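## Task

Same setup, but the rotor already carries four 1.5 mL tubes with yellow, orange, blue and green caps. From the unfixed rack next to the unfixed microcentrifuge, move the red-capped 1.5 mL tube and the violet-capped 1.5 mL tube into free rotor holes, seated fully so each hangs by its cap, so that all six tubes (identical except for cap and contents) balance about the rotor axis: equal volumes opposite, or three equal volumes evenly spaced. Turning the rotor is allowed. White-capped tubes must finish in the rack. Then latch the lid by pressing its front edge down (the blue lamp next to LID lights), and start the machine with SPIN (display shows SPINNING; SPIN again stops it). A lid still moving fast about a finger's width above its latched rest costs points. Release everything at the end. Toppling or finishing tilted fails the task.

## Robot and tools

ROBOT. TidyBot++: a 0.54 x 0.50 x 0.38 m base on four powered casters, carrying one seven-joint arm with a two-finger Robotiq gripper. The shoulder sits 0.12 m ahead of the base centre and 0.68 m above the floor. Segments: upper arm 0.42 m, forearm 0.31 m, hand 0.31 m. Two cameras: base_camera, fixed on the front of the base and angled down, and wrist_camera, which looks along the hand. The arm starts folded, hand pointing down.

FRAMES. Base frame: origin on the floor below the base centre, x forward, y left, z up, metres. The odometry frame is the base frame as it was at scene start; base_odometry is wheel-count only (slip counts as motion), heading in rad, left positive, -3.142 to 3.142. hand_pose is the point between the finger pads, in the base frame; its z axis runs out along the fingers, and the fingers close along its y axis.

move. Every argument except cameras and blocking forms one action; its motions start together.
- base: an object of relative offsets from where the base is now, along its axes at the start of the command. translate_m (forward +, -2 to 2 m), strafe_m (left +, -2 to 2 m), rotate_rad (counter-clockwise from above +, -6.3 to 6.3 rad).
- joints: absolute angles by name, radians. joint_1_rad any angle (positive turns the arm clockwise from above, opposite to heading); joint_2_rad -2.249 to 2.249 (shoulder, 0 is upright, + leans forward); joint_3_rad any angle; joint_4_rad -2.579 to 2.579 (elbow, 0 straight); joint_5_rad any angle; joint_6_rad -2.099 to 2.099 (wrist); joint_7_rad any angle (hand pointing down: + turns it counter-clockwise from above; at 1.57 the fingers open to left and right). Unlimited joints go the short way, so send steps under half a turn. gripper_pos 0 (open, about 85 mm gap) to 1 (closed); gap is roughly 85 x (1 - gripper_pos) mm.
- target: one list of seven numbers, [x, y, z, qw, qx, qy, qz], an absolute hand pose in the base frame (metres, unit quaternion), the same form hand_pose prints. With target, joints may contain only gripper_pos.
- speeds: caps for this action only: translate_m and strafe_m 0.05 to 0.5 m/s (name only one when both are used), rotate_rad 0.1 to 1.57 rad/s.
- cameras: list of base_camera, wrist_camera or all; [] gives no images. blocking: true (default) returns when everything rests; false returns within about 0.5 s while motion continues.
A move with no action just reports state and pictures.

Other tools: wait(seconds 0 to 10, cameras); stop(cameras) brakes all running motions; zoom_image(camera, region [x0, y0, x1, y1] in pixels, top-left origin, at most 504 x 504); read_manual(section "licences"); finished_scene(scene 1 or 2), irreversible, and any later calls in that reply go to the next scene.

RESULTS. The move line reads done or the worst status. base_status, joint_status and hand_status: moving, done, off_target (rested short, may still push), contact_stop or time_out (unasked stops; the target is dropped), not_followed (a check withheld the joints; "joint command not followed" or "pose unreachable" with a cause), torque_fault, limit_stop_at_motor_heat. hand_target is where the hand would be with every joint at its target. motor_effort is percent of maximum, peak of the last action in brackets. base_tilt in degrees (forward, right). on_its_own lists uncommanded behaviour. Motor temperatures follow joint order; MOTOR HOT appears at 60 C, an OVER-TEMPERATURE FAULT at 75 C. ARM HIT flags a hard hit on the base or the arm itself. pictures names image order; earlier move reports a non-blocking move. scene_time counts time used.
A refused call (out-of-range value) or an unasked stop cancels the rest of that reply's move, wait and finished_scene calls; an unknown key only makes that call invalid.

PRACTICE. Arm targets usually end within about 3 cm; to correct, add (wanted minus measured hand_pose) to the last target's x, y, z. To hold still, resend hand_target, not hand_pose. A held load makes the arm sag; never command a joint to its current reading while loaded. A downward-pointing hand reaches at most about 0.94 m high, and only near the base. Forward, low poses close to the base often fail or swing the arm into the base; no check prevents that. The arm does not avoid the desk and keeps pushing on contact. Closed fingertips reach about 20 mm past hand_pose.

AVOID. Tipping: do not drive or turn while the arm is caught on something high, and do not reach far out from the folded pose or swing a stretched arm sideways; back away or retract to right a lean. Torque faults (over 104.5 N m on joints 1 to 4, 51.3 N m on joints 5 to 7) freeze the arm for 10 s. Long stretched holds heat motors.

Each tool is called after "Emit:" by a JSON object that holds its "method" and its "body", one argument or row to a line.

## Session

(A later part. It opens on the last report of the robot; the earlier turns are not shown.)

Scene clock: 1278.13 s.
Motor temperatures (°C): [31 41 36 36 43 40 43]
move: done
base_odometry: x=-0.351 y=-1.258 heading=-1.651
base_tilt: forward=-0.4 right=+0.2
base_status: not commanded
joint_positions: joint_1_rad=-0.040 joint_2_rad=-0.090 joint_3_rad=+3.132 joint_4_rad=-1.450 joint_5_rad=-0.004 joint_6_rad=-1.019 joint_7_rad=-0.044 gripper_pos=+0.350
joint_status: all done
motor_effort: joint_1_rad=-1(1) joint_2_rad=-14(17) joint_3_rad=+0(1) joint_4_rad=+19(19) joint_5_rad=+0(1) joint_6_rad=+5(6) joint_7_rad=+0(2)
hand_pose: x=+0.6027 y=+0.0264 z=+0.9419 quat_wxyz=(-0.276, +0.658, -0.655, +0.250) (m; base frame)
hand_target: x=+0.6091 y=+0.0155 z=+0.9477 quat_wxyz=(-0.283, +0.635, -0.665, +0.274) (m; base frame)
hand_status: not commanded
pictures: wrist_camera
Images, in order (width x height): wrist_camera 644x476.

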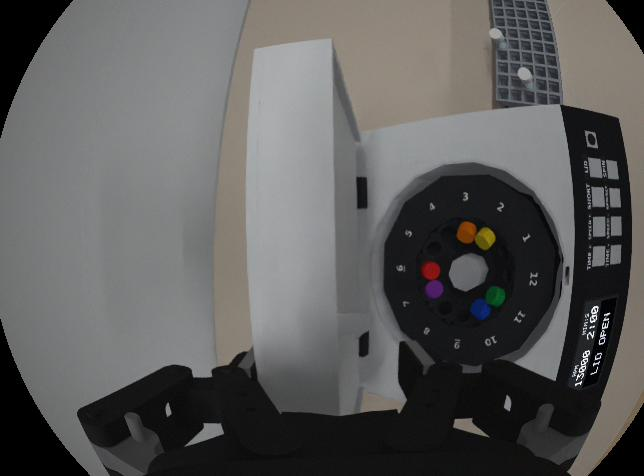

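Going well. Continue.

Emit:
{"method": "move", "body": {
  "joints": {"joint_2_rad": -0.148, "joint_4_rad": -1.556, "joint_6_rad": -0.886},
  "cameras": []
}}

Emit:
{"method": "move", "body": {
  "joints": {"joint_2_rad": -0.191, "joint_4_rad": -1.637, "joint_6_rad": -0.814},
  "cameras": ["wrist_camera"]
}}

Emit:
{"method": "move", "body": {
  "joints": {"joint_2_rad": -0.231, "joint_4_rad": -1.716, "joint_6_rad": -0.739},
  "cameras": ["wrist_camera"]
}}

Scene clock: 1281.93 s.
Motor temperatures (°C): [31 41 36 36 43 40 43]
move: done
base_odometry: x=-0.351 y=-1.258 heading=-1.651
base_tilt: forward=-0.4 right=+0.2
base_status: not commanded
joint_positions: joint_1_rad=-0.040 joint_2_rad=-0.135 joint_3_rad=+3.132 joint_4_rad=-1.533 joint_5_rad=-0.004 joint_6_rad=-0.944 joint_7_rad=-0.044 gripper_pos=+0.350
joint_status: all done
motor_effort: joint_1_rad=-1(1) joint_2_rad=-13(15) joint_3_rad=-1(1) joint_4_rad=+19(20) joint_5_rad=+0(1) joint_6_rad=+6(6) joint_7_rad=+0(1)
hand_pose: x=+0.5944 y=+0.0261 z=+0.9359 quat_wxyz=(-0.289, +0.653, -0.650, +0.261) (m; base frame)
hand_target: x=+0.6004 y=+0.0158 z=+0.9433 quat_wxyz=(-0.297, +0.630, -0.658, +0.286) (m; base frame)
hand_status: not commanded
pictures: none
No camera images: "cameras" was empty.

Scene clock: 1282.80 s.
Motor temperatures (°C): [31 41 36 36 43 40 43]
move: done
base_odometry: x=-0.351 y=-1.258 heading=-1.651
base_tilt: forward=-0.4 right=+0.2
base_status: not commanded
joint_positions: joint_1_rad=-0.040 joint_2_rad=-0.179 joint_3_rad=+3.132 joint_4_rad=-1.615 joint_5_rad=-0.004 joint_6_rad=-0.872 joint_7_rad=-0.044 gripper_pos=+0.350
joint_status: all done
motor_effort: joint_1_rad=-1(1) joint_2_rad=-12(14) joint_3_rad=+0(1) joint_4_rad=+19(20) joint_5_rad=+1(1) joint_6_rad=+6(7) joint_7_rad=-1(1)
hand_pose: x=+0.5853 y=+0.0257 z=+0.9286 quat_wxyz=(-0.300, +0.648, -0.645, +0.272) (m; base frame)
hand_target: x=+0.5911 y=+0.0161 z=+0.9365 quat_wxyz=(-0.309, +0.627, -0.652, +0.295) (m; base frame)
hand_status: not commanded
pictures: wrist_camera
Images, in order (width x height): wrist_camera 644x476.

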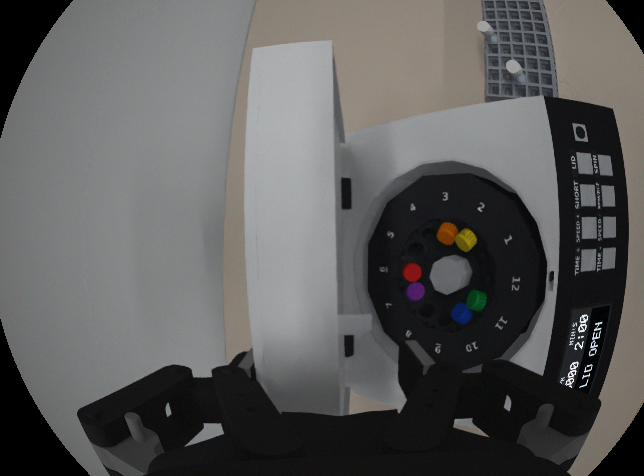

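Scene clock: 1283.63 s.
Motor temperatures (°C): [31 41 36 36 43 40 43]
move: done
base_odometry: x=-0.351 y=-1.258 heading=-1.651
base_tilt: forward=-0.4 right=+0.2
base_status: not commanded
joint_positions: joint_1_rad=-0.040 joint_2_rad=-0.218 joint_3_rad=+3.132 joint_4_rad=-1.695 joint_5_rad=-0.004 joint_6_rad=-0.798 joint_7_rad=-0.044 gripper_pos=+0.350
joint_status: all done
motor_effort: joint_1_rad=-1(1) joint_2_rad=-11(12) joint_3_rad=+0(1) joint_4_rad=+20(20) joint_5_rad=+1(1) joint_6_rad=+6(6) joint_7_rad=-1(1)
hand_pose: x=+0.5774 y=+0.0253 z=+0.9208 quat_wxyz=(-0.311, +0.643, -0.640, +0.282) (m; base frame)
hand_target: x=+0.5829 y=+0.0166 z=+0.9295 quat_wxyz=(-0.322, +0.622, -0.645, +0.305) (m; base frame)
hand_status: not commanded
pictures: wrist_camera
Images, in order (width x height): wrist_camera 644x476.

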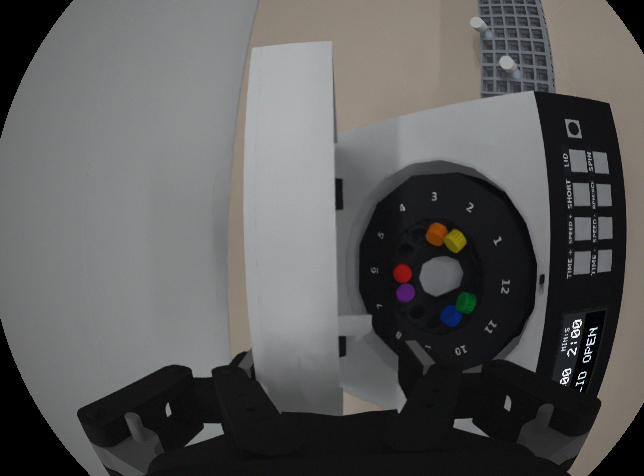

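Emit:
{"method": "move", "body": {
  "joints": {"joint_2_rad": -0.268, "joint_4_rad": -1.792, "joint_6_rad": -0.662},
  "cameras": []
}}

Emit:
{"method": "move", "body": {
  "joints": {"joint_2_rad": -0.302, "joint_4_rad": -1.869, "joint_6_rad": -0.585},
  "cameras": ["wrist_camera"]
}}

Emit:
{"method": "move", "body": {
  "joints": {"joint_2_rad": -0.338, "joint_4_rad": -1.97, "joint_6_rad": -0.469},
  "cameras": ["wrist_camera"]
}}

Scene clock: 1289.33 s.
Motor temperatures (°C): [31 41 36 36 43 40 43]
move: done
base_odometry: x=-0.351 y=-1.258 heading=-1.651
base_tilt: forward=-0.4 right=+0.2
base_status: not commanded
joint_positions: joint_1_rad=-0.040 joint_2_rad=-0.254 joint_3_rad=+3.132 joint_4_rad=-1.772 joint_5_rad=-0.004 joint_6_rad=-0.722 joint_7_rad=-0.044 gripper_pos=+0.350
joint_status: all done
motor_effort: joint_1_rad=-1(1) joint_2_rad=-10(12) joint_3_rad=+0(1) joint_4_rad=+20(21) joint_5_rad=+0(1) joint_6_rad=+7(7) joint_7_rad=-1(2)
hand_pose: x=+0.5707 y=+0.0249 z=+0.9129 quat_wxyz=(-0.323, +0.638, -0.635, +0.293) (m; base frame)
hand_target: x=+0.5756 y=+0.0173 z=+0.9229 quat_wxyz=(-0.335, +0.618, -0.638, +0.315) (m; base frame)
hand_status: not commanded
pictures: none
No camera images: "cameras" was empty.

Scene clock: 1290.17 s.
Motor temperatures (°C): [31 41 36 36 43 40 43]
move: done
base_odometry: x=-0.351 y=-1.258 heading=-1.651
base_tilt: forward=-0.4 right=+0.2
base_status: not commanded
joint_positions: joint_1_rad=-0.040 joint_2_rad=-0.289 joint_3_rad=+3.132 joint_4_rad=-1.848 joint_5_rad=-0.004 joint_6_rad=-0.644 joint_7_rad=-0.044 gripper_pos=+0.350
joint_status: all done
motor_effort: joint_1_rad=+0(1) joint_2_rad=-9(10) joint_3_rad=+0(1) joint_4_rad=+20(21) joint_5_rad=+1(1) joint_6_rad=+7(7) joint_7_rad=+0(2)
hand_pose: x=+0.5640 y=+0.0246 z=+0.9049 quat_wxyz=(-0.335, +0.632, -0.629, +0.304) (m; base frame)
hand_target: x=+0.5681 y=+0.0180 z=+0.9141 quat_wxyz=(-0.347, +0.613, -0.631, +0.324) (m; base frame)
hand_status: not commanded
pictures: wrist_camera
Images, in order (width x height): wrist_camera 644x476.

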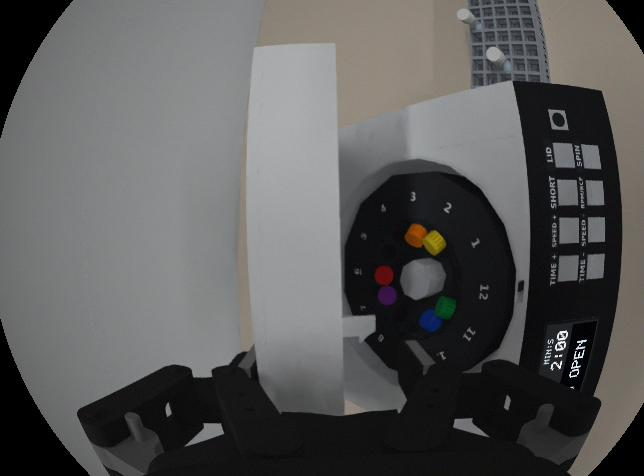

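Scene clock: 1291.10 s.
Motor temperatures (°C): [31 41 36 36 43 40 43]
move: done
base_odometry: x=-0.351 y=-1.258 heading=-1.651
base_tilt: forward=-0.4 right=+0.2
base_status: not commanded
joint_positions: joint_1_rad=-0.040 joint_2_rad=-0.326 joint_3_rad=+3.132 joint_4_rad=-1.949 joint_5_rad=-0.004 joint_6_rad=-0.530 joint_7_rad=-0.044 gripper_pos=+0.350
joint_status: all done
motor_effort: joint_1_rad=-1(1) joint_2_rad=-8(9) joint_3_rad=+0(1) joint_4_rad=+20(21) joint_5_rad=+0(1) joint_6_rad=+7(7) joint_7_rad=+0(1)
hand_pose: x=+0.5576 y=+0.0242 z=+0.8929 quat_wxyz=(-0.351, +0.624, -0.621, +0.319) (m; base frame)
hand_target: x=+0.5614 y=+0.0195 z=+0.9023 quat_wxyz=(-0.365, +0.607, -0.620, +0.338) (m; base frame)
hand_status: not commanded
pictures: wrist_camera
Images, in order (width x height): wrist_camera 644x476.

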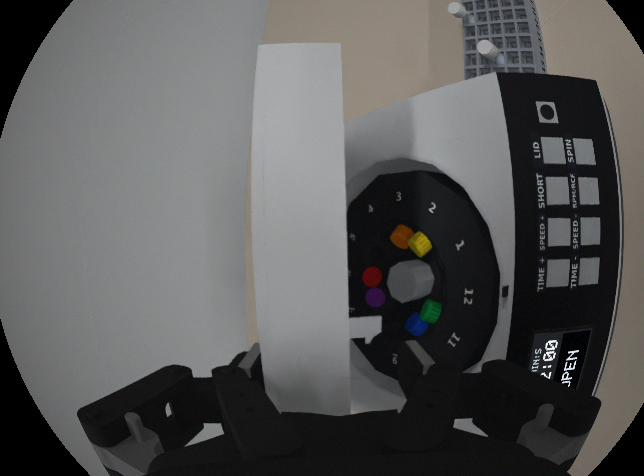

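Emit:
{"method": "move", "body": {
  "joints": {"joint_2_rad": -0.371, "joint_4_rad": -2.068, "joint_6_rad": -0.352},
  "cameras": ["wrist_camera"]
}}

Emit:
{"method": "move", "body": {
  "joints": {"joint_2_rad": -0.431, "joint_4_rad": -2.091},
  "cameras": ["wrist_camera"]
}}

Emit:
{"method": "move", "body": {
  "joints": {"joint_2_rad": -0.51, "joint_4_rad": -2.125},
  "cameras": ["wrist_camera"]
}}

Scene clock: 1295.83 s.
Motor temperatures (°C): [31 41 36 36 43 40 43]
move: done
base_odometry: x=-0.351 y=-1.258 heading=-1.651
base_tilt: forward=-0.4 right=+0.2
base_status: not commanded
joint_positions: joint_1_rad=-0.040 joint_2_rad=-0.357 joint_3_rad=+3.132 joint_4_rad=-2.048 joint_5_rad=-0.004 joint_6_rad=-0.415 joint_7_rad=-0.044 gripper_pos=+0.350
joint_status: all done
motor_effort: joint_1_rad=+0(1) joint_2_rad=-7(8) joint_3_rad=+0(1) joint_4_rad=+21(21) joint_5_rad=+0(1) joint_6_rad=+7(8) joint_7_rad=+0(2)
hand_pose: x=+0.5511 y=+0.0237 z=+0.8794 quat_wxyz=(-0.366, +0.616, -0.613, +0.333) (m; base frame)
hand_target: x=+0.5542 y=+0.0211 z=+0.8913 quat_wxyz=(-0.384, +0.599, -0.609, +0.351) (m; base frame)
hand_status: not commanded
pictures: wrist_camera
Images, in order (width x height): wrist_camera 644x476.

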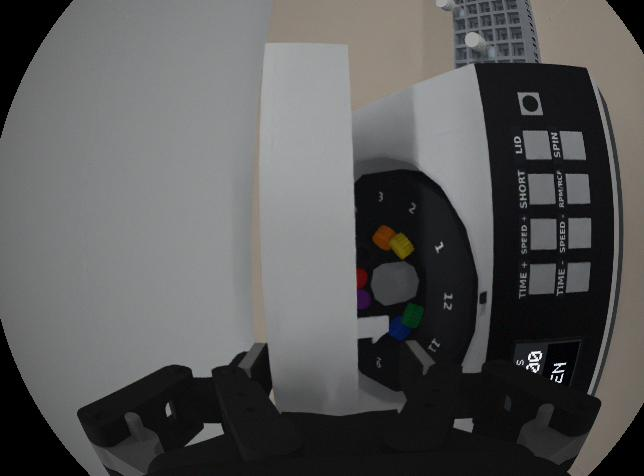

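Scene clock: 1296.63 s.
Motor temperatures (°C): [31 41 36 36 43 40 43]
move: done
base_odometry: x=-0.351 y=-1.258 heading=-1.651
base_tilt: forward=-0.4 right=+0.2
base_status: not commanded
joint_positions: joint_1_rad=-0.040 joint_2_rad=-0.418 joint_3_rad=+3.132 joint_4_rad=-2.075 joint_5_rad=-0.004 joint_6_rad=-0.413 joint_7_rad=-0.044 gripper_pos=+0.350
joint_status: all done
motor_effort: joint_1_rad=-1(1) joint_2_rad=-6(9) joint_3_rad=+1(1) joint_4_rad=+22(22) joint_5_rad=+0(1) joint_6_rad=+8(8) joint_7_rad=+0(1)
hand_pose: x=+0.5339 y=+0.0229 z=+0.8901 quat_wxyz=(-0.377, +0.610, -0.607, +0.344) (m; base frame)
hand_target: x=+0.5374 y=+0.0200 z=+0.9033 quat_wxyz=(-0.396, +0.592, -0.602, +0.361) (m; base frame)
hand_status: not commanded
pictures: wrist_camera
Images, in order (width x height): wrist_camera 644x476.

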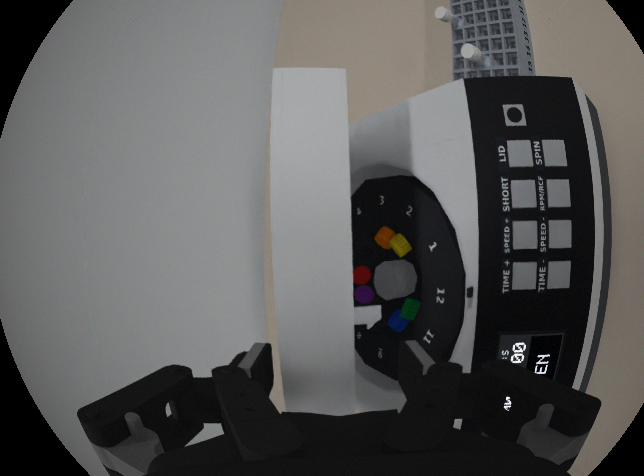

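Scene clock: 1297.50 s.
Motor temperatures (°C): [31 41 36 36 43 40 43]
move: done
base_odometry: x=-0.351 y=-1.258 heading=-1.651
base_tilt: forward=-0.4 right=+0.2
base_status: not commanded
joint_positions: joint_1_rad=-0.040 joint_2_rad=-0.499 joint_3_rad=+3.132 joint_4_rad=-2.109 joint_5_rad=-0.004 joint_6_rad=-0.413 joint_7_rad=-0.044 gripper_pos=+0.350
joint_status: all done
motor_effort: joint_1_rad=-1(1) joint_2_rad=-3(7) joint_3_rad=+1(1) joint_4_rad=+22(22) joint_5_rad=+1(1) joint_6_rad=+8(9) joint_7_rad=+0(2)
hand_pose: x=+0.5112 y=+0.0219 z=+0.9028 quat_wxyz=(-0.392, +0.601, -0.598, +0.358) (m; base frame)
hand_target: x=+0.5144 y=+0.0187 z=+0.9152 quat_wxyz=(-0.410, +0.583, -0.594, +0.373) (m; base frame)
hand_status: not commanded
pictures: wrist_camera
Images, in order (width x height): wrist_camera 644x476.

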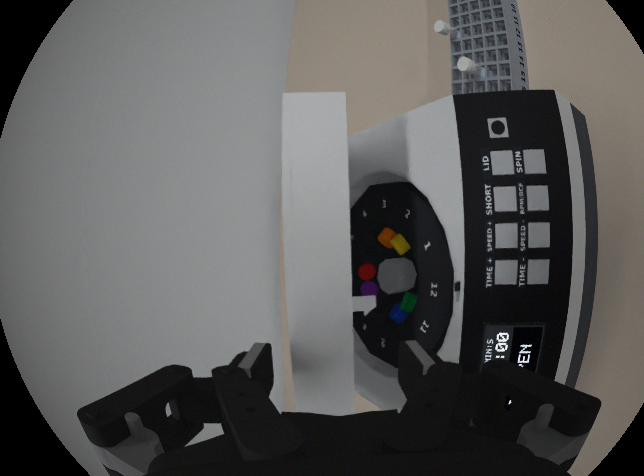

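Emit:
{"method": "move", "body": {
  "joints": {"joint_2_rad": -0.62},
  "cameras": []
}}

Emit:
{"method": "move", "body": {
  "joints": {"joint_1_rad": 0.01, "joint_2_rad": -0.40, "joint_4_rad": -1.50, "joint_6_rad": -1.10, "gripper_pos": 1.0},
  "cameras": ["wrist_camera"]
}}

Scene clock: 1300.87 s.
Motor temperatures (°C): [31 41 36 36 43 40 43]
move: done
base_odometry: x=-0.351 y=-1.258 heading=-1.651
base_tilt: forward=-0.4 right=+0.2
base_status: not commanded
joint_positions: joint_1_rad=-0.040 joint_2_rad=-0.611 joint_3_rad=+3.132 joint_4_rad=-2.110 joint_5_rad=-0.004 joint_6_rad=-0.412 joint_7_rad=-0.044 gripper_pos=+0.350
joint_status: all done
motor_effort: joint_1_rad=-1(1) joint_2_rad=+0(5) joint_3_rad=+0(1) joint_4_rad=+22(22) joint_5_rad=+0(1) joint_6_rad=+8(9) joint_7_rad=+0(2)
hand_pose: x=+0.4838 y=+0.0208 z=+0.9452 quat_wxyz=(-0.426, +0.579, -0.576, +0.390) (m; base frame)
hand_target: x=+0.4865 y=+0.0170 z=+0.9572 quat_wxyz=(-0.444, +0.561, -0.571, +0.403) (m; base frame)
hand_status: not commanded
pictures: none
No camera images: "cameras" was empty.

Scene clock: 1303.07 s.
Motor temperatures (°C): [31 41 36 36 43 40 43]
move: done
base_odometry: x=-0.351 y=-1.258 heading=-1.651
base_tilt: forward=-0.4 right=+0.2
base_status: not commanded
joint_positions: joint_1_rad=-0.014 joint_2_rad=-0.420 joint_3_rad=+3.132 joint_4_rad=-1.513 joint_5_rad=-0.004 joint_6_rad=-1.030 joint_7_rad=-0.044 gripper_pos=+0.999
joint_status: all done
motor_effort: joint_1_rad=-1(1) joint_2_rad=-4(4) joint_3_rad=+0(1) joint_4_rad=+20(24) joint_5_rad=+0(1) joint_6_rad=+8(9) joint_7_rad=-1(1)
hand_pose: x=+0.4913 y=+0.0124 z=+1.0474 quat_wxyz=(-0.356, +0.611, -0.623, +0.333) (m; base frame)
hand_target: x=+0.4866 y=-0.0190 z=+1.0292 quat_wxyz=(-0.318, +0.588, -0.669, +0.325) (m; base frame)
hand_status: not commanded
pictures: wrist_camera
Images, in order (width x height): wrist_camera 644x476.

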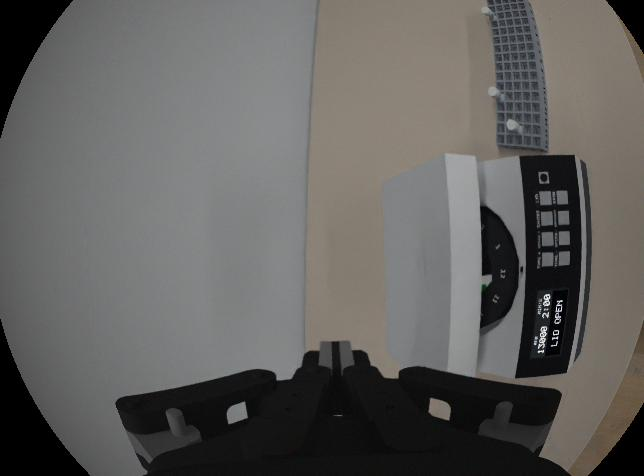

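Emit:
{"method": "move", "body": {
  "joints": {"joint_2_rad": -0.024, "joint_4_rad": -1.212, "joint_6_rad": -1.48},
  "cameras": ["wrist_camera"]
}}

Emit:
{"method": "move", "body": {
  "joints": {"joint_2_rad": -0.085, "joint_4_rad": -1.299},
  "cameras": ["wrist_camera"]
}}

Scene clock: 1313.37 s.
Motor temperatures (°C): [31 41 36 36 43 40 43]
move: done
base_odometry: x=-0.351 y=-1.258 heading=-1.651
base_tilt: forward=-0.4 right=+0.2
base_status: not commanded
joint_positions: joint_1_rad=-0.014 joint_2_rad=-0.029 joint_3_rad=+3.132 joint_4_rad=-1.226 joint_5_rad=-0.004 joint_6_rad=-1.411 joint_7_rad=-0.044 gripper_pos=+0.999
joint_status: all done
motor_effort: joint_1_rad=-1(1) joint_2_rad=-16(18) joint_3_rad=+0(1) joint_4_rad=+18(20) joint_5_rad=+0(1) joint_6_rad=+5(9) joint_7_rad=+0(2)
hand_pose: x=+0.5574 y=+0.0131 z=+0.9492 quat_wxyz=(-0.194, +0.675, -0.689, +0.179) (m; base frame)
hand_target: x=+0.5421 y=-0.0215 z=+0.9433 quat_wxyz=(-0.155, +0.638, -0.733, +0.179) (m; base frame)
hand_status: not commanded
pictures: wrist_camera
Images, in order (width x height): wrist_camera 644x476.

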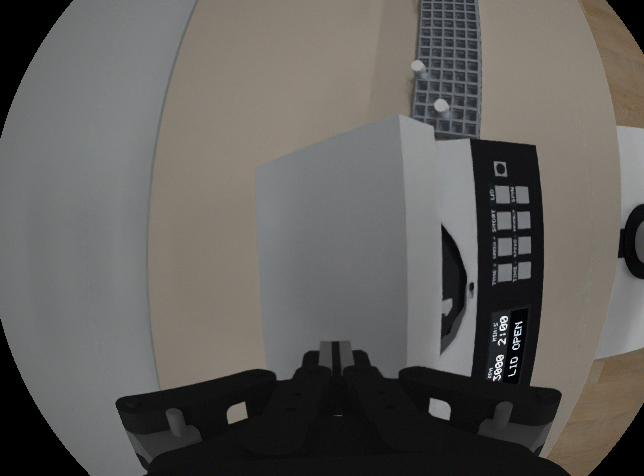

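Scene clock: 1314.27 s.
Motor temperatures (°C): [31 41 36 36 43 40 43]
move: done
base_odometry: x=-0.351 y=-1.258 heading=-1.651
base_tilt: forward=-0.4 right=+0.2
base_status: not commanded
joint_positions: joint_1_rad=-0.014 joint_2_rad=-0.070 joint_3_rad=+3.132 joint_4_rad=-1.288 joint_5_rad=-0.004 joint_6_rad=-1.416 joint_7_rad=-0.044 gripper_pos=+0.999
joint_status: all done
motor_effort: joint_1_rad=-1(1) joint_2_rad=-15(17) joint_3_rad=+0(1) joint_4_rad=+19(20) joint_5_rad=+0(1) joint_6_rad=+5(5) joint_7_rad=-1(1)
hand_pose: x=+0.5357 y=+0.0127 z=+0.9381 quat_wxyz=(-0.184, +0.678, -0.691, +0.170) (m; base frame)
hand_target: x=+0.5122 y=-0.0212 z=+0.9307 quat_wxyz=(-0.145, +0.640, -0.735, +0.170) (m; base frame)
hand_status: not commanded
pictures: wrist_camera
Images, in order (width x height): wrist_camera 644x476.

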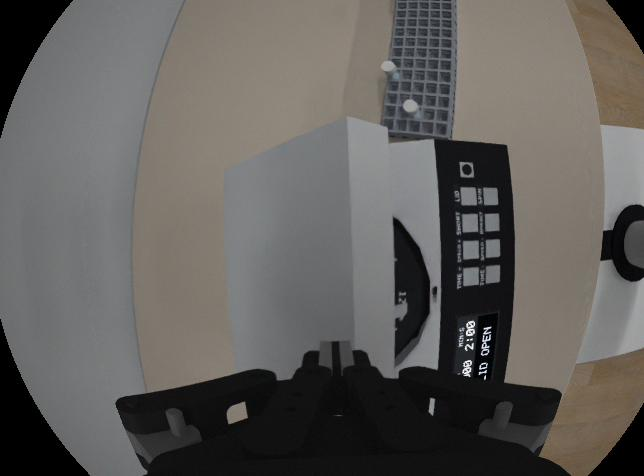

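Emit:
{"method": "move", "body": {
  "joints": {"joint_2_rad": -0.088, "joint_4_rad": -1.323},
  "cameras": []
}}

Emit:
{"method": "move", "body": {
  "joints": {"joint_2_rad": -0.091, "joint_4_rad": -1.347},
  "cameras": ["wrist_camera"]
}}

Emit:
{"method": "move", "body": {
  "joints": {"joint_4_rad": -1.371},
  "cameras": ["wrist_camera"]
}}

Scene clock: 1317.20 s.
Motor temperatures (°C): [31 41 36 36 43 40 43]
move: done
base_odometry: x=-0.351 y=-1.258 heading=-1.651
base_tilt: forward=-0.4 right=+0.2
base_status: not commanded
joint_positions: joint_1_rad=-0.014 joint_2_rad=-0.071 joint_3_rad=+3.132 joint_4_rad=-1.311 joint_5_rad=-0.004 joint_6_rad=-1.417 joint_7_rad=-0.044 gripper_pos=+0.999
joint_status: all done
motor_effort: joint_1_rad=-1(1) joint_2_rad=-14(16) joint_3_rad=+0(1) joint_4_rad=+18(20) joint_5_rad=+1(1) joint_6_rad=+4(5) joint_7_rad=+0(1)
hand_pose: x=+0.5313 y=+0.0126 z=+0.9286 quat_wxyz=(-0.177, +0.680, -0.693, +0.163) (m; base frame)
hand_target: x=+0.5073 y=-0.0211 z=+0.9216 quat_wxyz=(-0.138, +0.642, -0.737, +0.163) (m; base frame)
hand_status: not commanded
pictures: none
No camera images: "cameras" was empty.

Scene clock: 1317.80 s.
Motor temperatures (°C): [31 41 36 36 43 40 43]
move: done
base_odometry: x=-0.351 y=-1.258 heading=-1.651
base_tilt: forward=-0.4 right=+0.2
base_status: not commanded
joint_positions: joint_1_rad=-0.014 joint_2_rad=-0.076 joint_3_rad=+3.132 joint_4_rad=-1.331 joint_5_rad=-0.004 joint_6_rad=-1.417 joint_7_rad=-0.044 gripper_pos=+0.999
joint_status: all done
motor_effort: joint_1_rad=+0(1) joint_2_rad=-14(14) joint_3_rad=-1(1) joint_4_rad=+18(19) joint_5_rad=+1(1) joint_6_rad=+4(4) joint_7_rad=-1(1)
hand_pose: x=+0.5266 y=+0.0125 z=+0.9213 quat_wxyz=(-0.171, +0.681, -0.694, +0.158) (m; base frame)
hand_target: x=+0.5022 y=-0.0211 z=+0.9126 quat_wxyz=(-0.130, +0.643, -0.738, +0.157) (m; base frame)
hand_status: not commanded
pictures: wrist_camera
Images, in order (width x height): wrist_camera 644x476.

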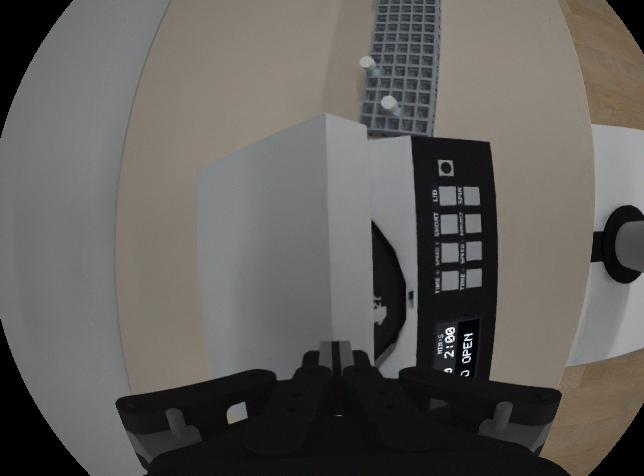

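Scene clock: 1318.43 s.
Motor temperatures (°C): [31 41 36 36 43 40 43]
move: done
base_odometry: x=-0.351 y=-1.258 heading=-1.651
base_tilt: forward=-0.4 right=+0.2
base_status: not commanded
joint_positions: joint_1_rad=-0.014 joint_2_rad=-0.077 joint_3_rad=+3.132 joint_4_rad=-1.355 joint_5_rad=-0.004 joint_6_rad=-1.417 joint_7_rad=-0.044 gripper_pos=+0.999
joint_status: all done
motor_effort: joint_1_rad=+0(1) joint_2_rad=-14(15) joint_3_rad=+1(1) joint_4_rad=+18(19) joint_5_rad=+0(1) joint_6_rad=+4(4) joint_7_rad=-1(2)
hand_pose: x=+0.5217 y=+0.0123 z=+0.9111 quat_wxyz=(-0.163, +0.683, -0.696, +0.150) (m; base frame)
hand_target: x=+0.4975 y=-0.0210 z=+0.9026 quat_wxyz=(-0.121, +0.645, -0.740, +0.149) (m; base frame)
hand_status: not commanded
pictures: wrist_camera
Images, in order (width x height): wrist_camera 644x476.

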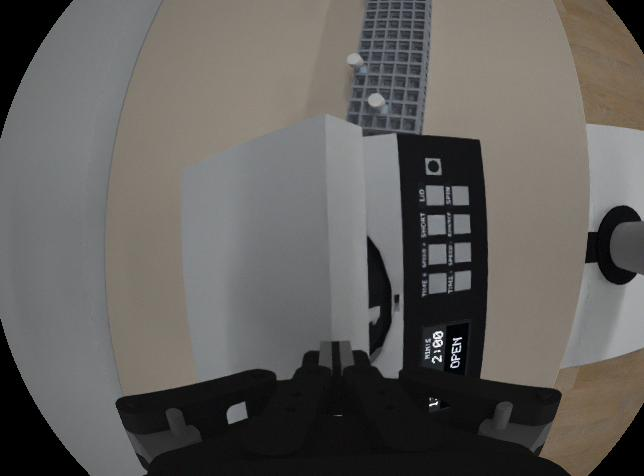

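Emit:
{"method": "move", "body": {
  "joints": {"joint_2_rad": -0.048, "joint_4_rad": -1.375},
  "cameras": ["wrist_camera"]
}}

Emit:
{"method": "zoom_image", "body": {
  "camera": "wrist_camera",
  "region": [240, 260, 440, 420]
}}

Scene clock: 1327.97 s.
Motor temperatures (°C): [31 41 36 36 43 40 43]
move: done
base_odometry: x=-0.351 y=-1.258 heading=-1.651
base_tilt: forward=-0.4 right=+0.2
base_status: not commanded
joint_positions: joint_1_rad=-0.014 joint_2_rad=-0.064 joint_3_rad=+3.132 joint_4_rad=-1.357 joint_5_rad=-0.004 joint_6_rad=-1.419 joint_7_rad=-0.044 gripper_pos=+0.999
joint_status: all done
motor_effort: joint_1_rad=-1(1) joint_2_rad=-14(15) joint_3_rad=+0(1) joint_4_rad=+18(18) joint_5_rad=+0(1) joint_6_rad=+4(5) joint_7_rad=-1(1)
hand_pose: x=+0.5237 y=+0.0123 z=+0.9047 quat_wxyz=(-0.157, +0.684, -0.698, +0.144) (m; base frame)
hand_target: x=+0.5058 y=-0.0211 z=+0.8844 quat_wxyz=(-0.104, +0.648, -0.742, +0.133) (m; base frame)
hand_status: not commanded
pictures: wrist_camera
Images, in order (width x height): wrist_camera 644x476.

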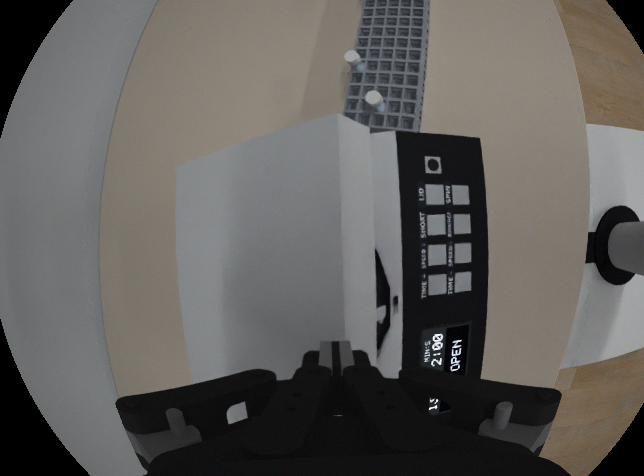

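Scaled by 2.520.

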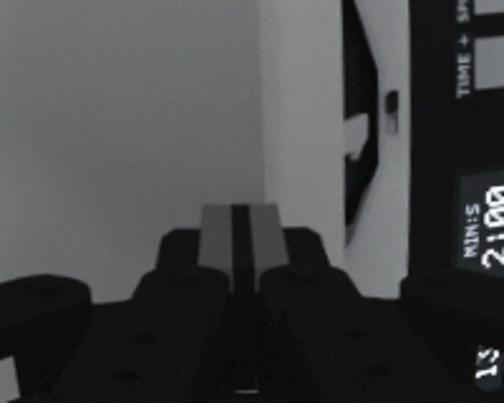

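Emit:
{"method": "move", "body": {
  "joints": {"joint_2_rad": -0.022},
  "cameras": ["wrist_camera"]
}}

Emit:
{"method": "zoom_image", "body": {
  "camera": "wrist_camera",
  "region": [240, 260, 440, 420]
}}

Scene clock: 1334.27 s.
Motor temperatures (°C): [31 41 36 36 43 40 43]
move: done
base_odometry: x=-0.351 y=-1.258 heading=-1.651
base_tilt: forward=-0.4 right=+0.2
base_status: not commanded
joint_positions: joint_1_rad=-0.014 joint_2_rad=-0.039 joint_3_rad=+3.132 joint_4_rad=-1.359 joint_5_rad=-0.004 joint_6_rad=-1.419 joint_7_rad=-0.044 gripper_pos=+0.999
joint_status: all done
motor_effort: joint_1_rad=-1(1) joint_2_rad=-16(16) joint_3_rad=+0(1) joint_4_rad=+18(19) joint_5_rad=+0(1) joint_6_rad=+3(4) joint_7_rad=+0(1)
hand_pose: x=+0.5288 y=+0.0124 z=+0.8938 quat_wxyz=(-0.147, +0.686, -0.700, +0.135) (m; base frame)
hand_target: x=+0.5109 y=-0.0212 z=+0.8743 quat_wxyz=(-0.094, +0.650, -0.744, +0.125) (m; base frame)
hand_status: not commanded
pictures: wrist_camera
Images, in order (width x height): wrist_camera 644x476.

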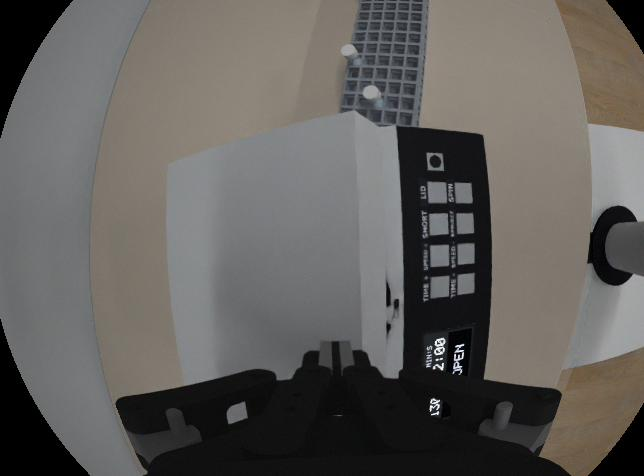

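Scaled by 2.520.

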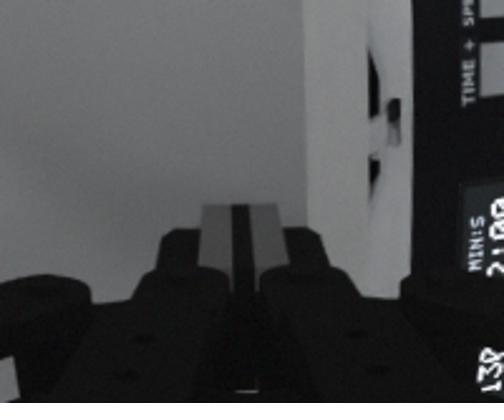

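Emit:
{"method": "move", "body": {
  "joints": {"joint_2_rad": -0.018, "joint_4_rad": -1.388},
  "cameras": []
}}

Emit:
{"method": "move", "body": {
  "joints": {"joint_2_rad": -0.014, "joint_4_rad": -1.399},
  "cameras": ["wrist_camera"]
}}

Emit:
{"method": "zoom_image", "body": {
  "camera": "wrist_camera",
  "region": [300, 240, 500, 420]
}}

Scene clock: 1339.30 s.
Motor temperatures (°C): [31 41 36 36 43 40 43]
move: done
base_odometry: x=-0.351 y=-1.258 heading=-1.651
base_tilt: forward=-0.4 right=+0.2
base_status: not commanded
joint_positions: joint_1_rad=-0.014 joint_2_rad=-0.037 joint_3_rad=+3.132 joint_4_rad=-1.371 joint_5_rad=-0.004 joint_6_rad=-1.419 joint_7_rad=-0.044 gripper_pos=+0.999
joint_status: all done
motor_effort: joint_1_rad=-1(1) joint_2_rad=-15(16) joint_3_rad=+0(1) joint_4_rad=+18(18) joint_5_rad=+0(1) joint_6_rad=+4(4) joint_7_rad=-1(1)
hand_pose: x=+0.5265 y=+0.0123 z=+0.8878 quat_wxyz=(-0.142, +0.687, -0.701, +0.131) (m; base frame)
hand_target: x=+0.5087 y=-0.0211 z=+0.8676 quat_wxyz=(-0.088, +0.651, -0.744, +0.119) (m; base frame)
hand_status: not commanded
pictures: none
No camera images: "cameras" was empty.

Scene clock: 1339.83 s.
Motor temperatures (°C): [31 41 36 36 43 40 43]
move: done
base_odometry: x=-0.351 y=-1.258 heading=-1.651
base_tilt: forward=-0.4 right=+0.2
base_status: not commanded
joint_positions: joint_1_rad=-0.014 joint_2_rad=-0.035 joint_3_rad=+3.132 joint_4_rad=-1.381 joint_5_rad=-0.004 joint_6_rad=-1.419 joint_7_rad=-0.044 gripper_pos=+0.999
joint_status: all done
motor_effort: joint_1_rad=+0(1) joint_2_rad=-15(16) joint_3_rad=+1(1) joint_4_rad=+17(18) joint_5_rad=+1(1) joint_6_rad=+3(4) joint_7_rad=-1(1)
hand_pose: x=+0.5248 y=+0.0123 z=+0.8832 quat_wxyz=(-0.138, +0.688, -0.701, +0.127) (m; base frame)
hand_target: x=+0.5068 y=-0.0211 z=+0.8617 quat_wxyz=(-0.083, +0.652, -0.745, +0.114) (m; base frame)
hand_status: not commanded
pictures: wrist_camera
Images, in order (width x height): wrist_camera 644x476.

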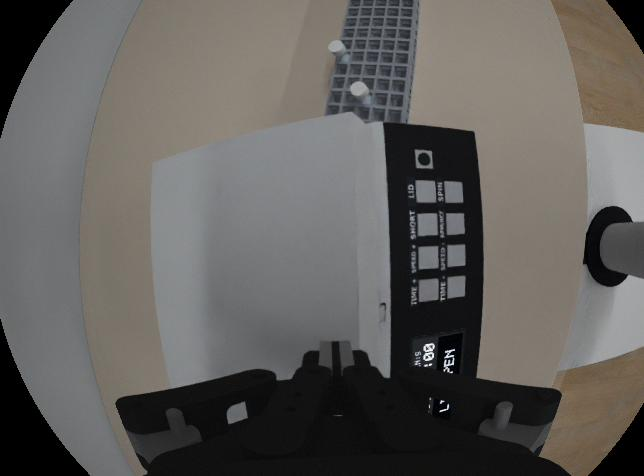

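Scaled by 2.520.

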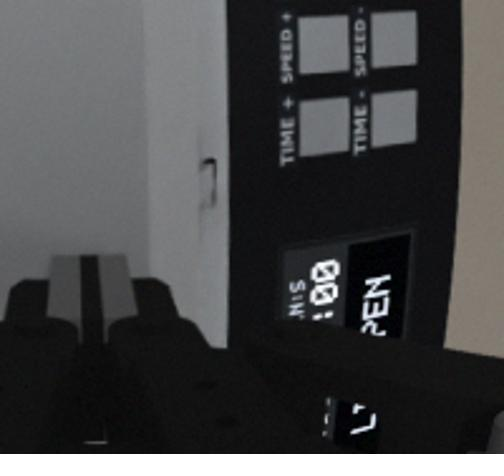

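Emit:
{"method": "move", "body": {
  "joints": {"joint_2_rad": -0.006, "joint_4_rad": -1.409},
  "cameras": []
}}

Emit:
{"method": "move", "body": {
  "joints": {"joint_2_rad": 0.01, "joint_4_rad": -1.42},
  "cameras": []
}}

Emit:
{"method": "move", "body": {
  "joints": {"joint_2_rad": 0.035, "joint_4_rad": -1.437},
  "cameras": ["wrist_camera"]
}}

Emit:
{"method": "zoom_image", "body": {
  "camera": "wrist_camera",
  "region": [300, 100, 500, 300]
}}

Scene clock: 1343.80 s.
Motor temperatures (°C): [31 41 36 36 43 40 43]
move: done
base_odometry: x=-0.351 y=-1.258 heading=-1.651
base_tilt: forward=-0.4 right=+0.2
base_status: not commanded
joint_positions: joint_1_rad=-0.014 joint_2_rad=-0.033 joint_3_rad=+3.132 joint_4_rad=-1.385 joint_5_rad=-0.004 joint_6_rad=-1.419 joint_7_rad=-0.044 gripper_pos=+0.999
joint_status: all done
motor_effort: joint_1_rad=+0(1) joint_2_rad=-14(15) joint_3_rad=+1(1) joint_4_rad=+16(18) joint_5_rad=+1(1) joint_6_rad=+3(3) joint_7_rad=+0(2)
hand_pose: x=+0.5243 y=+0.0123 z=+0.8804 quat_wxyz=(-0.136, +0.688, -0.702, +0.124) (m; base frame)
hand_target: x=+0.5058 y=-0.0211 z=+0.8546 quat_wxyz=(-0.076, +0.653, -0.746, +0.108) (m; base frame)
hand_status: not commanded
pictures: none
No camera images: "cameras" was empty.

Scene clock: 1344.33 s.
Motor temperatures (°C): [31 41 36 36 43 40 43]
move: done
base_odometry: x=-0.351 y=-1.258 heading=-1.651
base_tilt: forward=-0.4 right=+0.2
base_status: not commanded
joint_positions: joint_1_rad=-0.014 joint_2_rad=-0.029 joint_3_rad=+3.132 joint_4_rad=-1.389 joint_5_rad=-0.004 joint_6_rad=-1.419 joint_7_rad=-0.044 gripper_pos=+0.999
joint_status: all done
motor_effort: joint_1_rad=+0(1) joint_2_rad=-12(14) joint_3_rad=+0(1) joint_4_rad=+14(16) joint_5_rad=+1(1) joint_6_rad=+3(3) joint_7_rad=+0(1)
hand_pose: x=+0.5244 y=+0.0122 z=+0.8771 quat_wxyz=(-0.133, +0.689, -0.702, +0.122) (m; base frame)
hand_target: x=+0.5057 y=-0.0211 z=+0.8442 quat_wxyz=(-0.066, +0.654, -0.747, +0.099) (m; base frame)
hand_status: not commanded
pictures: none
No camera images: "cameras" was empty.

Scene clock: 1344.93 s.
Motor temperatures (°C): [31 41 36 36 43 40 43]
move: off_target
base_odometry: x=-0.351 y=-1.258 heading=-1.651
base_tilt: forward=-0.4 right=+0.2
base_status: not commanded
joint_positions: joint_1_rad=-0.014 joint_2_rad=-0.022 joint_3_rad=+3.132 joint_4_rad=-1.393 joint_5_rad=-0.004 joint_6_rad=-1.419 joint_7_rad=-0.044 gripper_pos=+0.999
joint_status: joint_2_rad off_target (ended at -0.022, target +0.035); joint_4_rad off_target (ended at -1.393, target -1.437)
motor_effort: joint_1_rad=+0(1) joint_2_rad=-9(12) joint_3_rad=+0(1) joint_4_rad=+12(15) joint_5_rad=+0(1) joint_6_rad=+2(3) joint_7_rad=-1(1)
hand_pose: x=+0.5246 y=+0.0122 z=+0.8725 quat_wxyz=(-0.129, +0.689, -0.703, +0.118) (m; base frame)
hand_target: x=+0.5050 y=-0.0211 z=+0.8281 quat_wxyz=(-0.050, +0.656, -0.748, +0.085) (m; base frame)
hand_status: not commanded
pictures: wrist_camera
Images, in order (width x height): wrist_camera 644x476.

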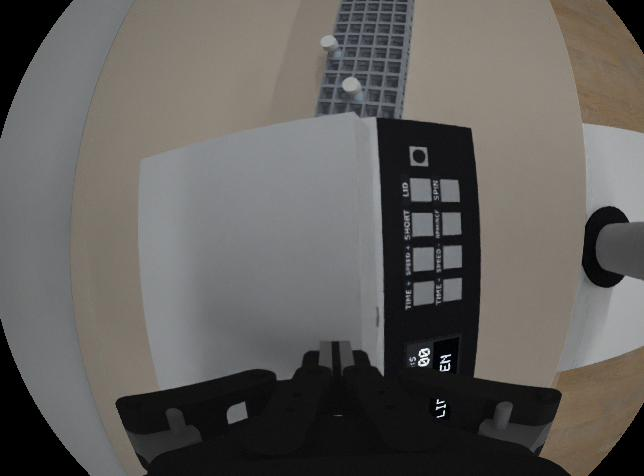

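Scaled by 2.520.

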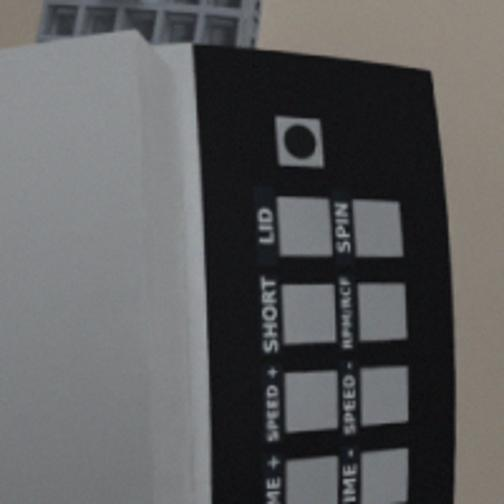

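Emit:
{"method": "move", "body": {
  "joints": {"joint_2_rad": 0.062, "joint_4_rad": -1.46},
  "cameras": ["wrist_camera"]
}}

Emit:
{"method": "zoom_image", "body": {
  "camera": "wrist_camera",
  "region": [300, 100, 500, 300]
}}

Scene clock: 1347.70 s.
Motor temperatures (°C): [31 41 36 36 43 40 43]
move: off_target
base_odometry: x=-0.351 y=-1.258 heading=-1.651
base_tilt: forward=-0.4 right=+0.2
base_status: not commanded
joint_positions: joint_1_rad=-0.014 joint_2_rad=-0.020 joint_3_rad=+3.132 joint_4_rad=-1.395 joint_5_rad=-0.004 joint_6_rad=-1.419 joint_7_rad=-0.044 gripper_pos=+0.999
joint_status: joint_2_rad off_target (ended at -0.020, target +0.062); joint_4_rad off_target (ended at -1.395, target -1.460)
motor_effort: joint_1_rad=+0(1) joint_2_rad=-3(9) joint_3_rad=+0(1) joint_4_rad=+6(12) joint_5_rad=+1(1) joint_6_rad=+1(3) joint_7_rad=-1(1)
hand_pose: x=+0.5245 y=+0.0121 z=+0.8710 quat_wxyz=(-0.128, +0.689, -0.703, +0.117) (m; base frame)
hand_target: x=+0.5022 y=-0.0211 z=+0.8093 quat_wxyz=(-0.032, +0.658, -0.749, +0.069) (m; base frame)
hand_status: not commanded
pictures: wrist_camera
Images, in order (width x height): wrist_camera 644x476.

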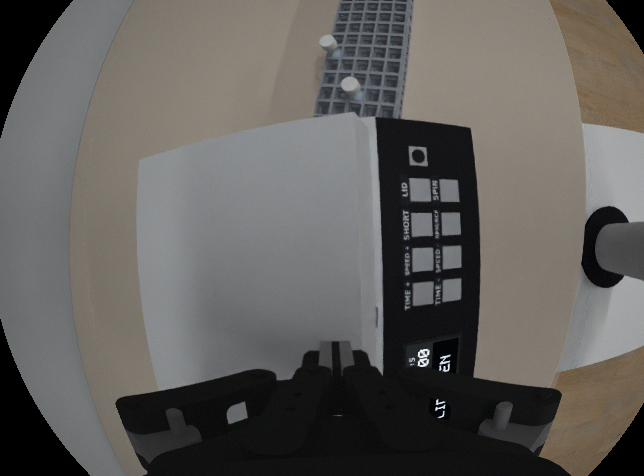

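Scaled by 2.520.

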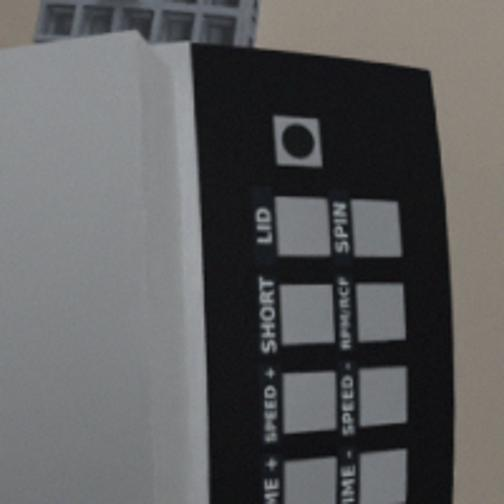

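Emit:
{"method": "move", "body": {
  "joints": {"joint_2_rad": 0.087, "joint_4_rad": -1.481},
  "cameras": ["wrist_camera"]
}}

Emit:
{"method": "zoom_image", "body": {
  "camera": "wrist_camera",
  "region": [300, 100, 500, 300]
}}

Scene clock: 1350.37 s.
Motor temperatures (°C): [31 41 36 36 43 40 43]
move: off_target
base_odometry: x=-0.351 y=-1.258 heading=-1.651
base_tilt: forward=-0.4 right=+0.2
base_status: not commanded
joint_positions: joint_1_rad=-0.014 joint_2_rad=-0.020 joint_3_rad=+3.132 joint_4_rad=-1.395 joint_5_rad=-0.004 joint_6_rad=-1.419 joint_7_rad=-0.044 gripper_pos=+0.999
joint_status: joint_2_rad off_target (ended at -0.020, target +0.087); joint_4_rad off_target (ended at -1.395, target -1.481)
motor_effort: joint_1_rad=+0(1) joint_2_rad=+1(3) joint_3_rad=+0(1) joint_4_rad=+2(6) joint_5_rad=+1(1) joint_6_rad=+0(1) joint_7_rad=+0(1)
hand_pose: x=+0.5246 y=+0.0121 z=+0.8707 quat_wxyz=(-0.127, +0.689, -0.704, +0.116) (m; base frame)
hand_target: x=+0.4988 y=-0.0210 z=+0.7924 quat_wxyz=(-0.015, +0.660, -0.750, +0.054) (m; base frame)
hand_status: not commanded
pictures: wrist_camera
Images, in order (width x height): wrist_camera 644x476.

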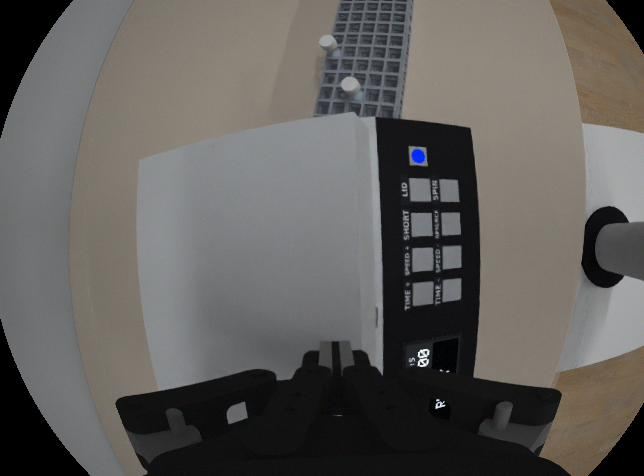

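Scaled by 2.520.

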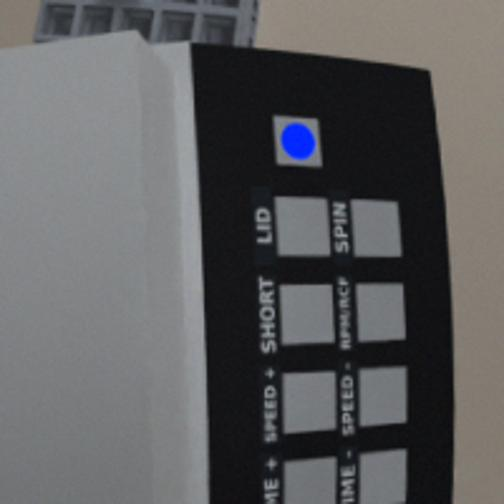

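Emit:
{"method": "move", "body": {
  "joints": {"joint_2_rad": -0.01, "joint_4_rad": -1.39},
  "cameras": []
}}

Emit:
{"method": "move", "body": {
  "joints": {"joint_2_rad": -0.06, "joint_4_rad": -1.3},
  "cameras": []
}}

Emit:
{"method": "move", "body": {
  "joints": {"joint_1_rad": 0.223, "joint_2_rad": 0.0, "joint_4_rad": -1.17, "joint_6_rad": -1.764, "joint_7_rad": 0.275},
  "cameras": ["wrist_camera"]
}}

Scene clock: 1371.17 s.
Motor temperatures (°C): [31 40 36 36 43 40 43]
move: done
base_odometry: x=-0.351 y=-1.258 heading=-1.651
base_tilt: forward=-0.4 right=+0.2
base_status: not commanded
joint_positions: joint_1_rad=-0.014 joint_2_rad=-0.020 joint_3_rad=+3.132 joint_4_rad=-1.392 joint_5_rad=-0.004 joint_6_rad=-1.422 joint_7_rad=-0.044 gripper_pos=+0.999
joint_status: all done
motor_effort: joint_1_rad=-1(1) joint_2_rad=-13(13) joint_3_rad=+0(1) joint_4_rad=+16(16) joint_5_rad=+1(1) joint_6_rad=+3(3) joint_7_rad=-1(2)
hand_pose: x=+0.5245 y=+0.0121 z=+0.8722 quat_wxyz=(-0.128, +0.689, -0.703, +0.117) (m; base frame)
hand_target: x=+0.5097 y=-0.0212 z=+0.8636 quat_wxyz=(-0.085, +0.652, -0.745, +0.116) (m; base frame)
hand_status: not commanded
pictures: none
No camera images: "cameras" was empty.

Scene clock: 1372.13 s.
Motor temperatures (°C): [31 40 36 36 43 40 43]
move: done
base_odometry: x=-0.351 y=-1.258 heading=-1.651
base_tilt: forward=-0.4 right=+0.2
base_status: not commanded
joint_positions: joint_1_rad=-0.013 joint_2_rad=-0.050 joint_3_rad=+3.132 joint_4_rad=-1.309 joint_5_rad=-0.004 joint_6_rad=-1.422 joint_7_rad=-0.044 gripper_pos=+0.999
joint_status: all done
motor_effort: joint_1_rad=-1(1) joint_2_rad=-15(18) joint_3_rad=+0(1) joint_4_rad=+18(20) joint_5_rad=+0(1) joint_6_rad=+4(4) joint_7_rad=+0(1)
hand_pose: x=+0.5353 y=+0.0121 z=+0.9197 quat_wxyz=(-0.168, +0.681, -0.695, +0.155) (m; base frame)
hand_target: x=+0.5181 y=-0.0212 z=+0.9204 quat_wxyz=(-0.136, +0.642, -0.737, +0.162) (m; base frame)
hand_status: not commanded
pictures: none
No camera images: "cameras" was empty.

Scene clock: 1373.70 s.
Motor temperatures (°C): [31 40 36 36 43 40 43]
move: done
base_odometry: x=-0.351 y=-1.258 heading=-1.651
base_tilt: forward=-0.4 right=+0.2
base_status: not commanded
joint_positions: joint_1_rad=+0.201 joint_2_rad=-0.020 joint_3_rad=+3.132 joint_4_rad=-1.184 joint_5_rad=-0.004 joint_6_rad=-1.696 joint_7_rad=+0.198 gripper_pos=+0.999
joint_status: all done
motor_effort: joint_1_rad=-1(2) joint_2_rad=-15(16) joint_3_rad=+0(2) joint_4_rad=+17(20) joint_5_rad=+0(1) joint_6_rad=+2(5) joint_7_rad=+0(2)
hand_pose: x=+0.4796 y=-0.0673 z=+0.9281 quat_wxyz=(-0.080, +0.703, -0.697, +0.116) (m; base frame)
hand_target: x=+0.4599 y=-0.0947 z=+0.9211 quat_wxyz=(-0.028, +0.715, -0.691, +0.104) (m; base frame)
hand_status: not commanded
pictures: wrist_camera
Images, in order (width x height): wrist_camera 644x476.

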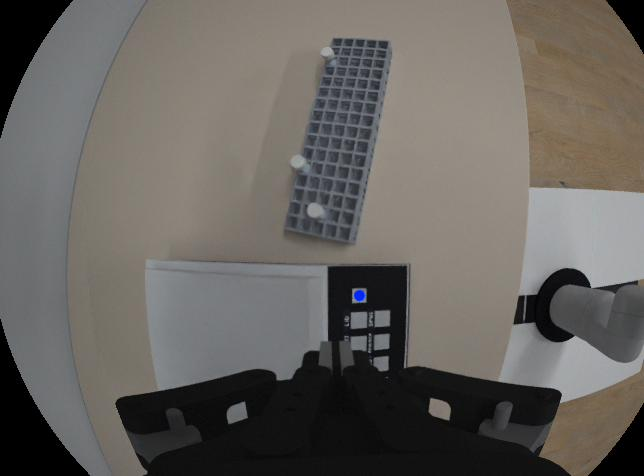

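Emit:
{"method": "move", "body": {
  "joints": {"joint_2_rad": 0.067, "joint_4_rad": -1.287},
  "cameras": ["wrist_camera"]
}}

Emit:
{"method": "zoom_image", "body": {
  "camera": "wrist_camera",
  "region": [260, 250, 460, 420]
}}

Scene clock: 1388.30 s.
Motor temperatures (°C): [31 40 36 36 43 40 43]
move: done
base_odometry: x=-0.351 y=-1.258 heading=-1.651
base_tilt: forward=-0.4 right=+0.2
base_status: not commanded
joint_positions: joint_1_rad=+0.201 joint_2_rad=+0.062 joint_3_rad=+3.132 joint_4_rad=-1.277 joint_5_rad=-0.004 joint_6_rad=-1.699 joint_7_rad=+0.199 gripper_pos=+0.999
joint_status: all done
motor_effort: joint_1_rad=-1(1) joint_2_rad=-18(20) joint_3_rad=-1(1) joint_4_rad=+17(19) joint_5_rad=+0(1) joint_6_rad=+1(3) joint_7_rad=-2(2)
hand_pose: x=+0.4767 y=-0.0669 z=+0.8642 quat_wxyz=(-0.030, +0.709, -0.703, +0.042) (m; base frame)
hand_target: x=+0.4492 y=-0.0923 z=+0.8585 quat_wxyz=(+0.019, +0.721, -0.693, +0.025) (m; base frame)
hand_status: not commanded
pictures: wrist_camera
Images, in order (width x height): wrist_camera 644x476.

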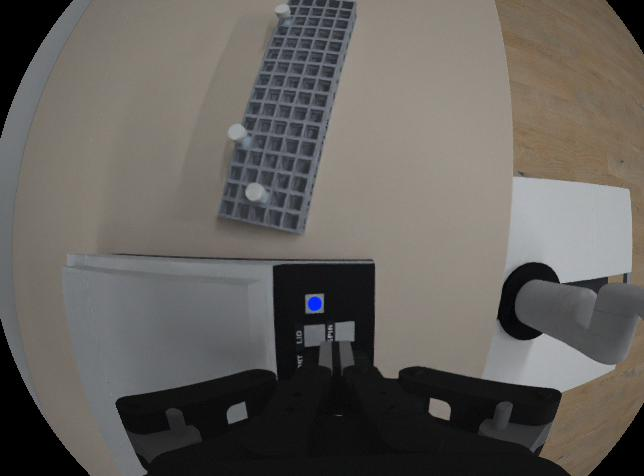

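Scaled by 2.520.

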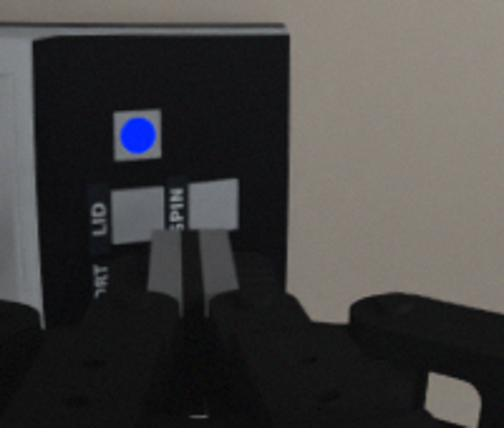

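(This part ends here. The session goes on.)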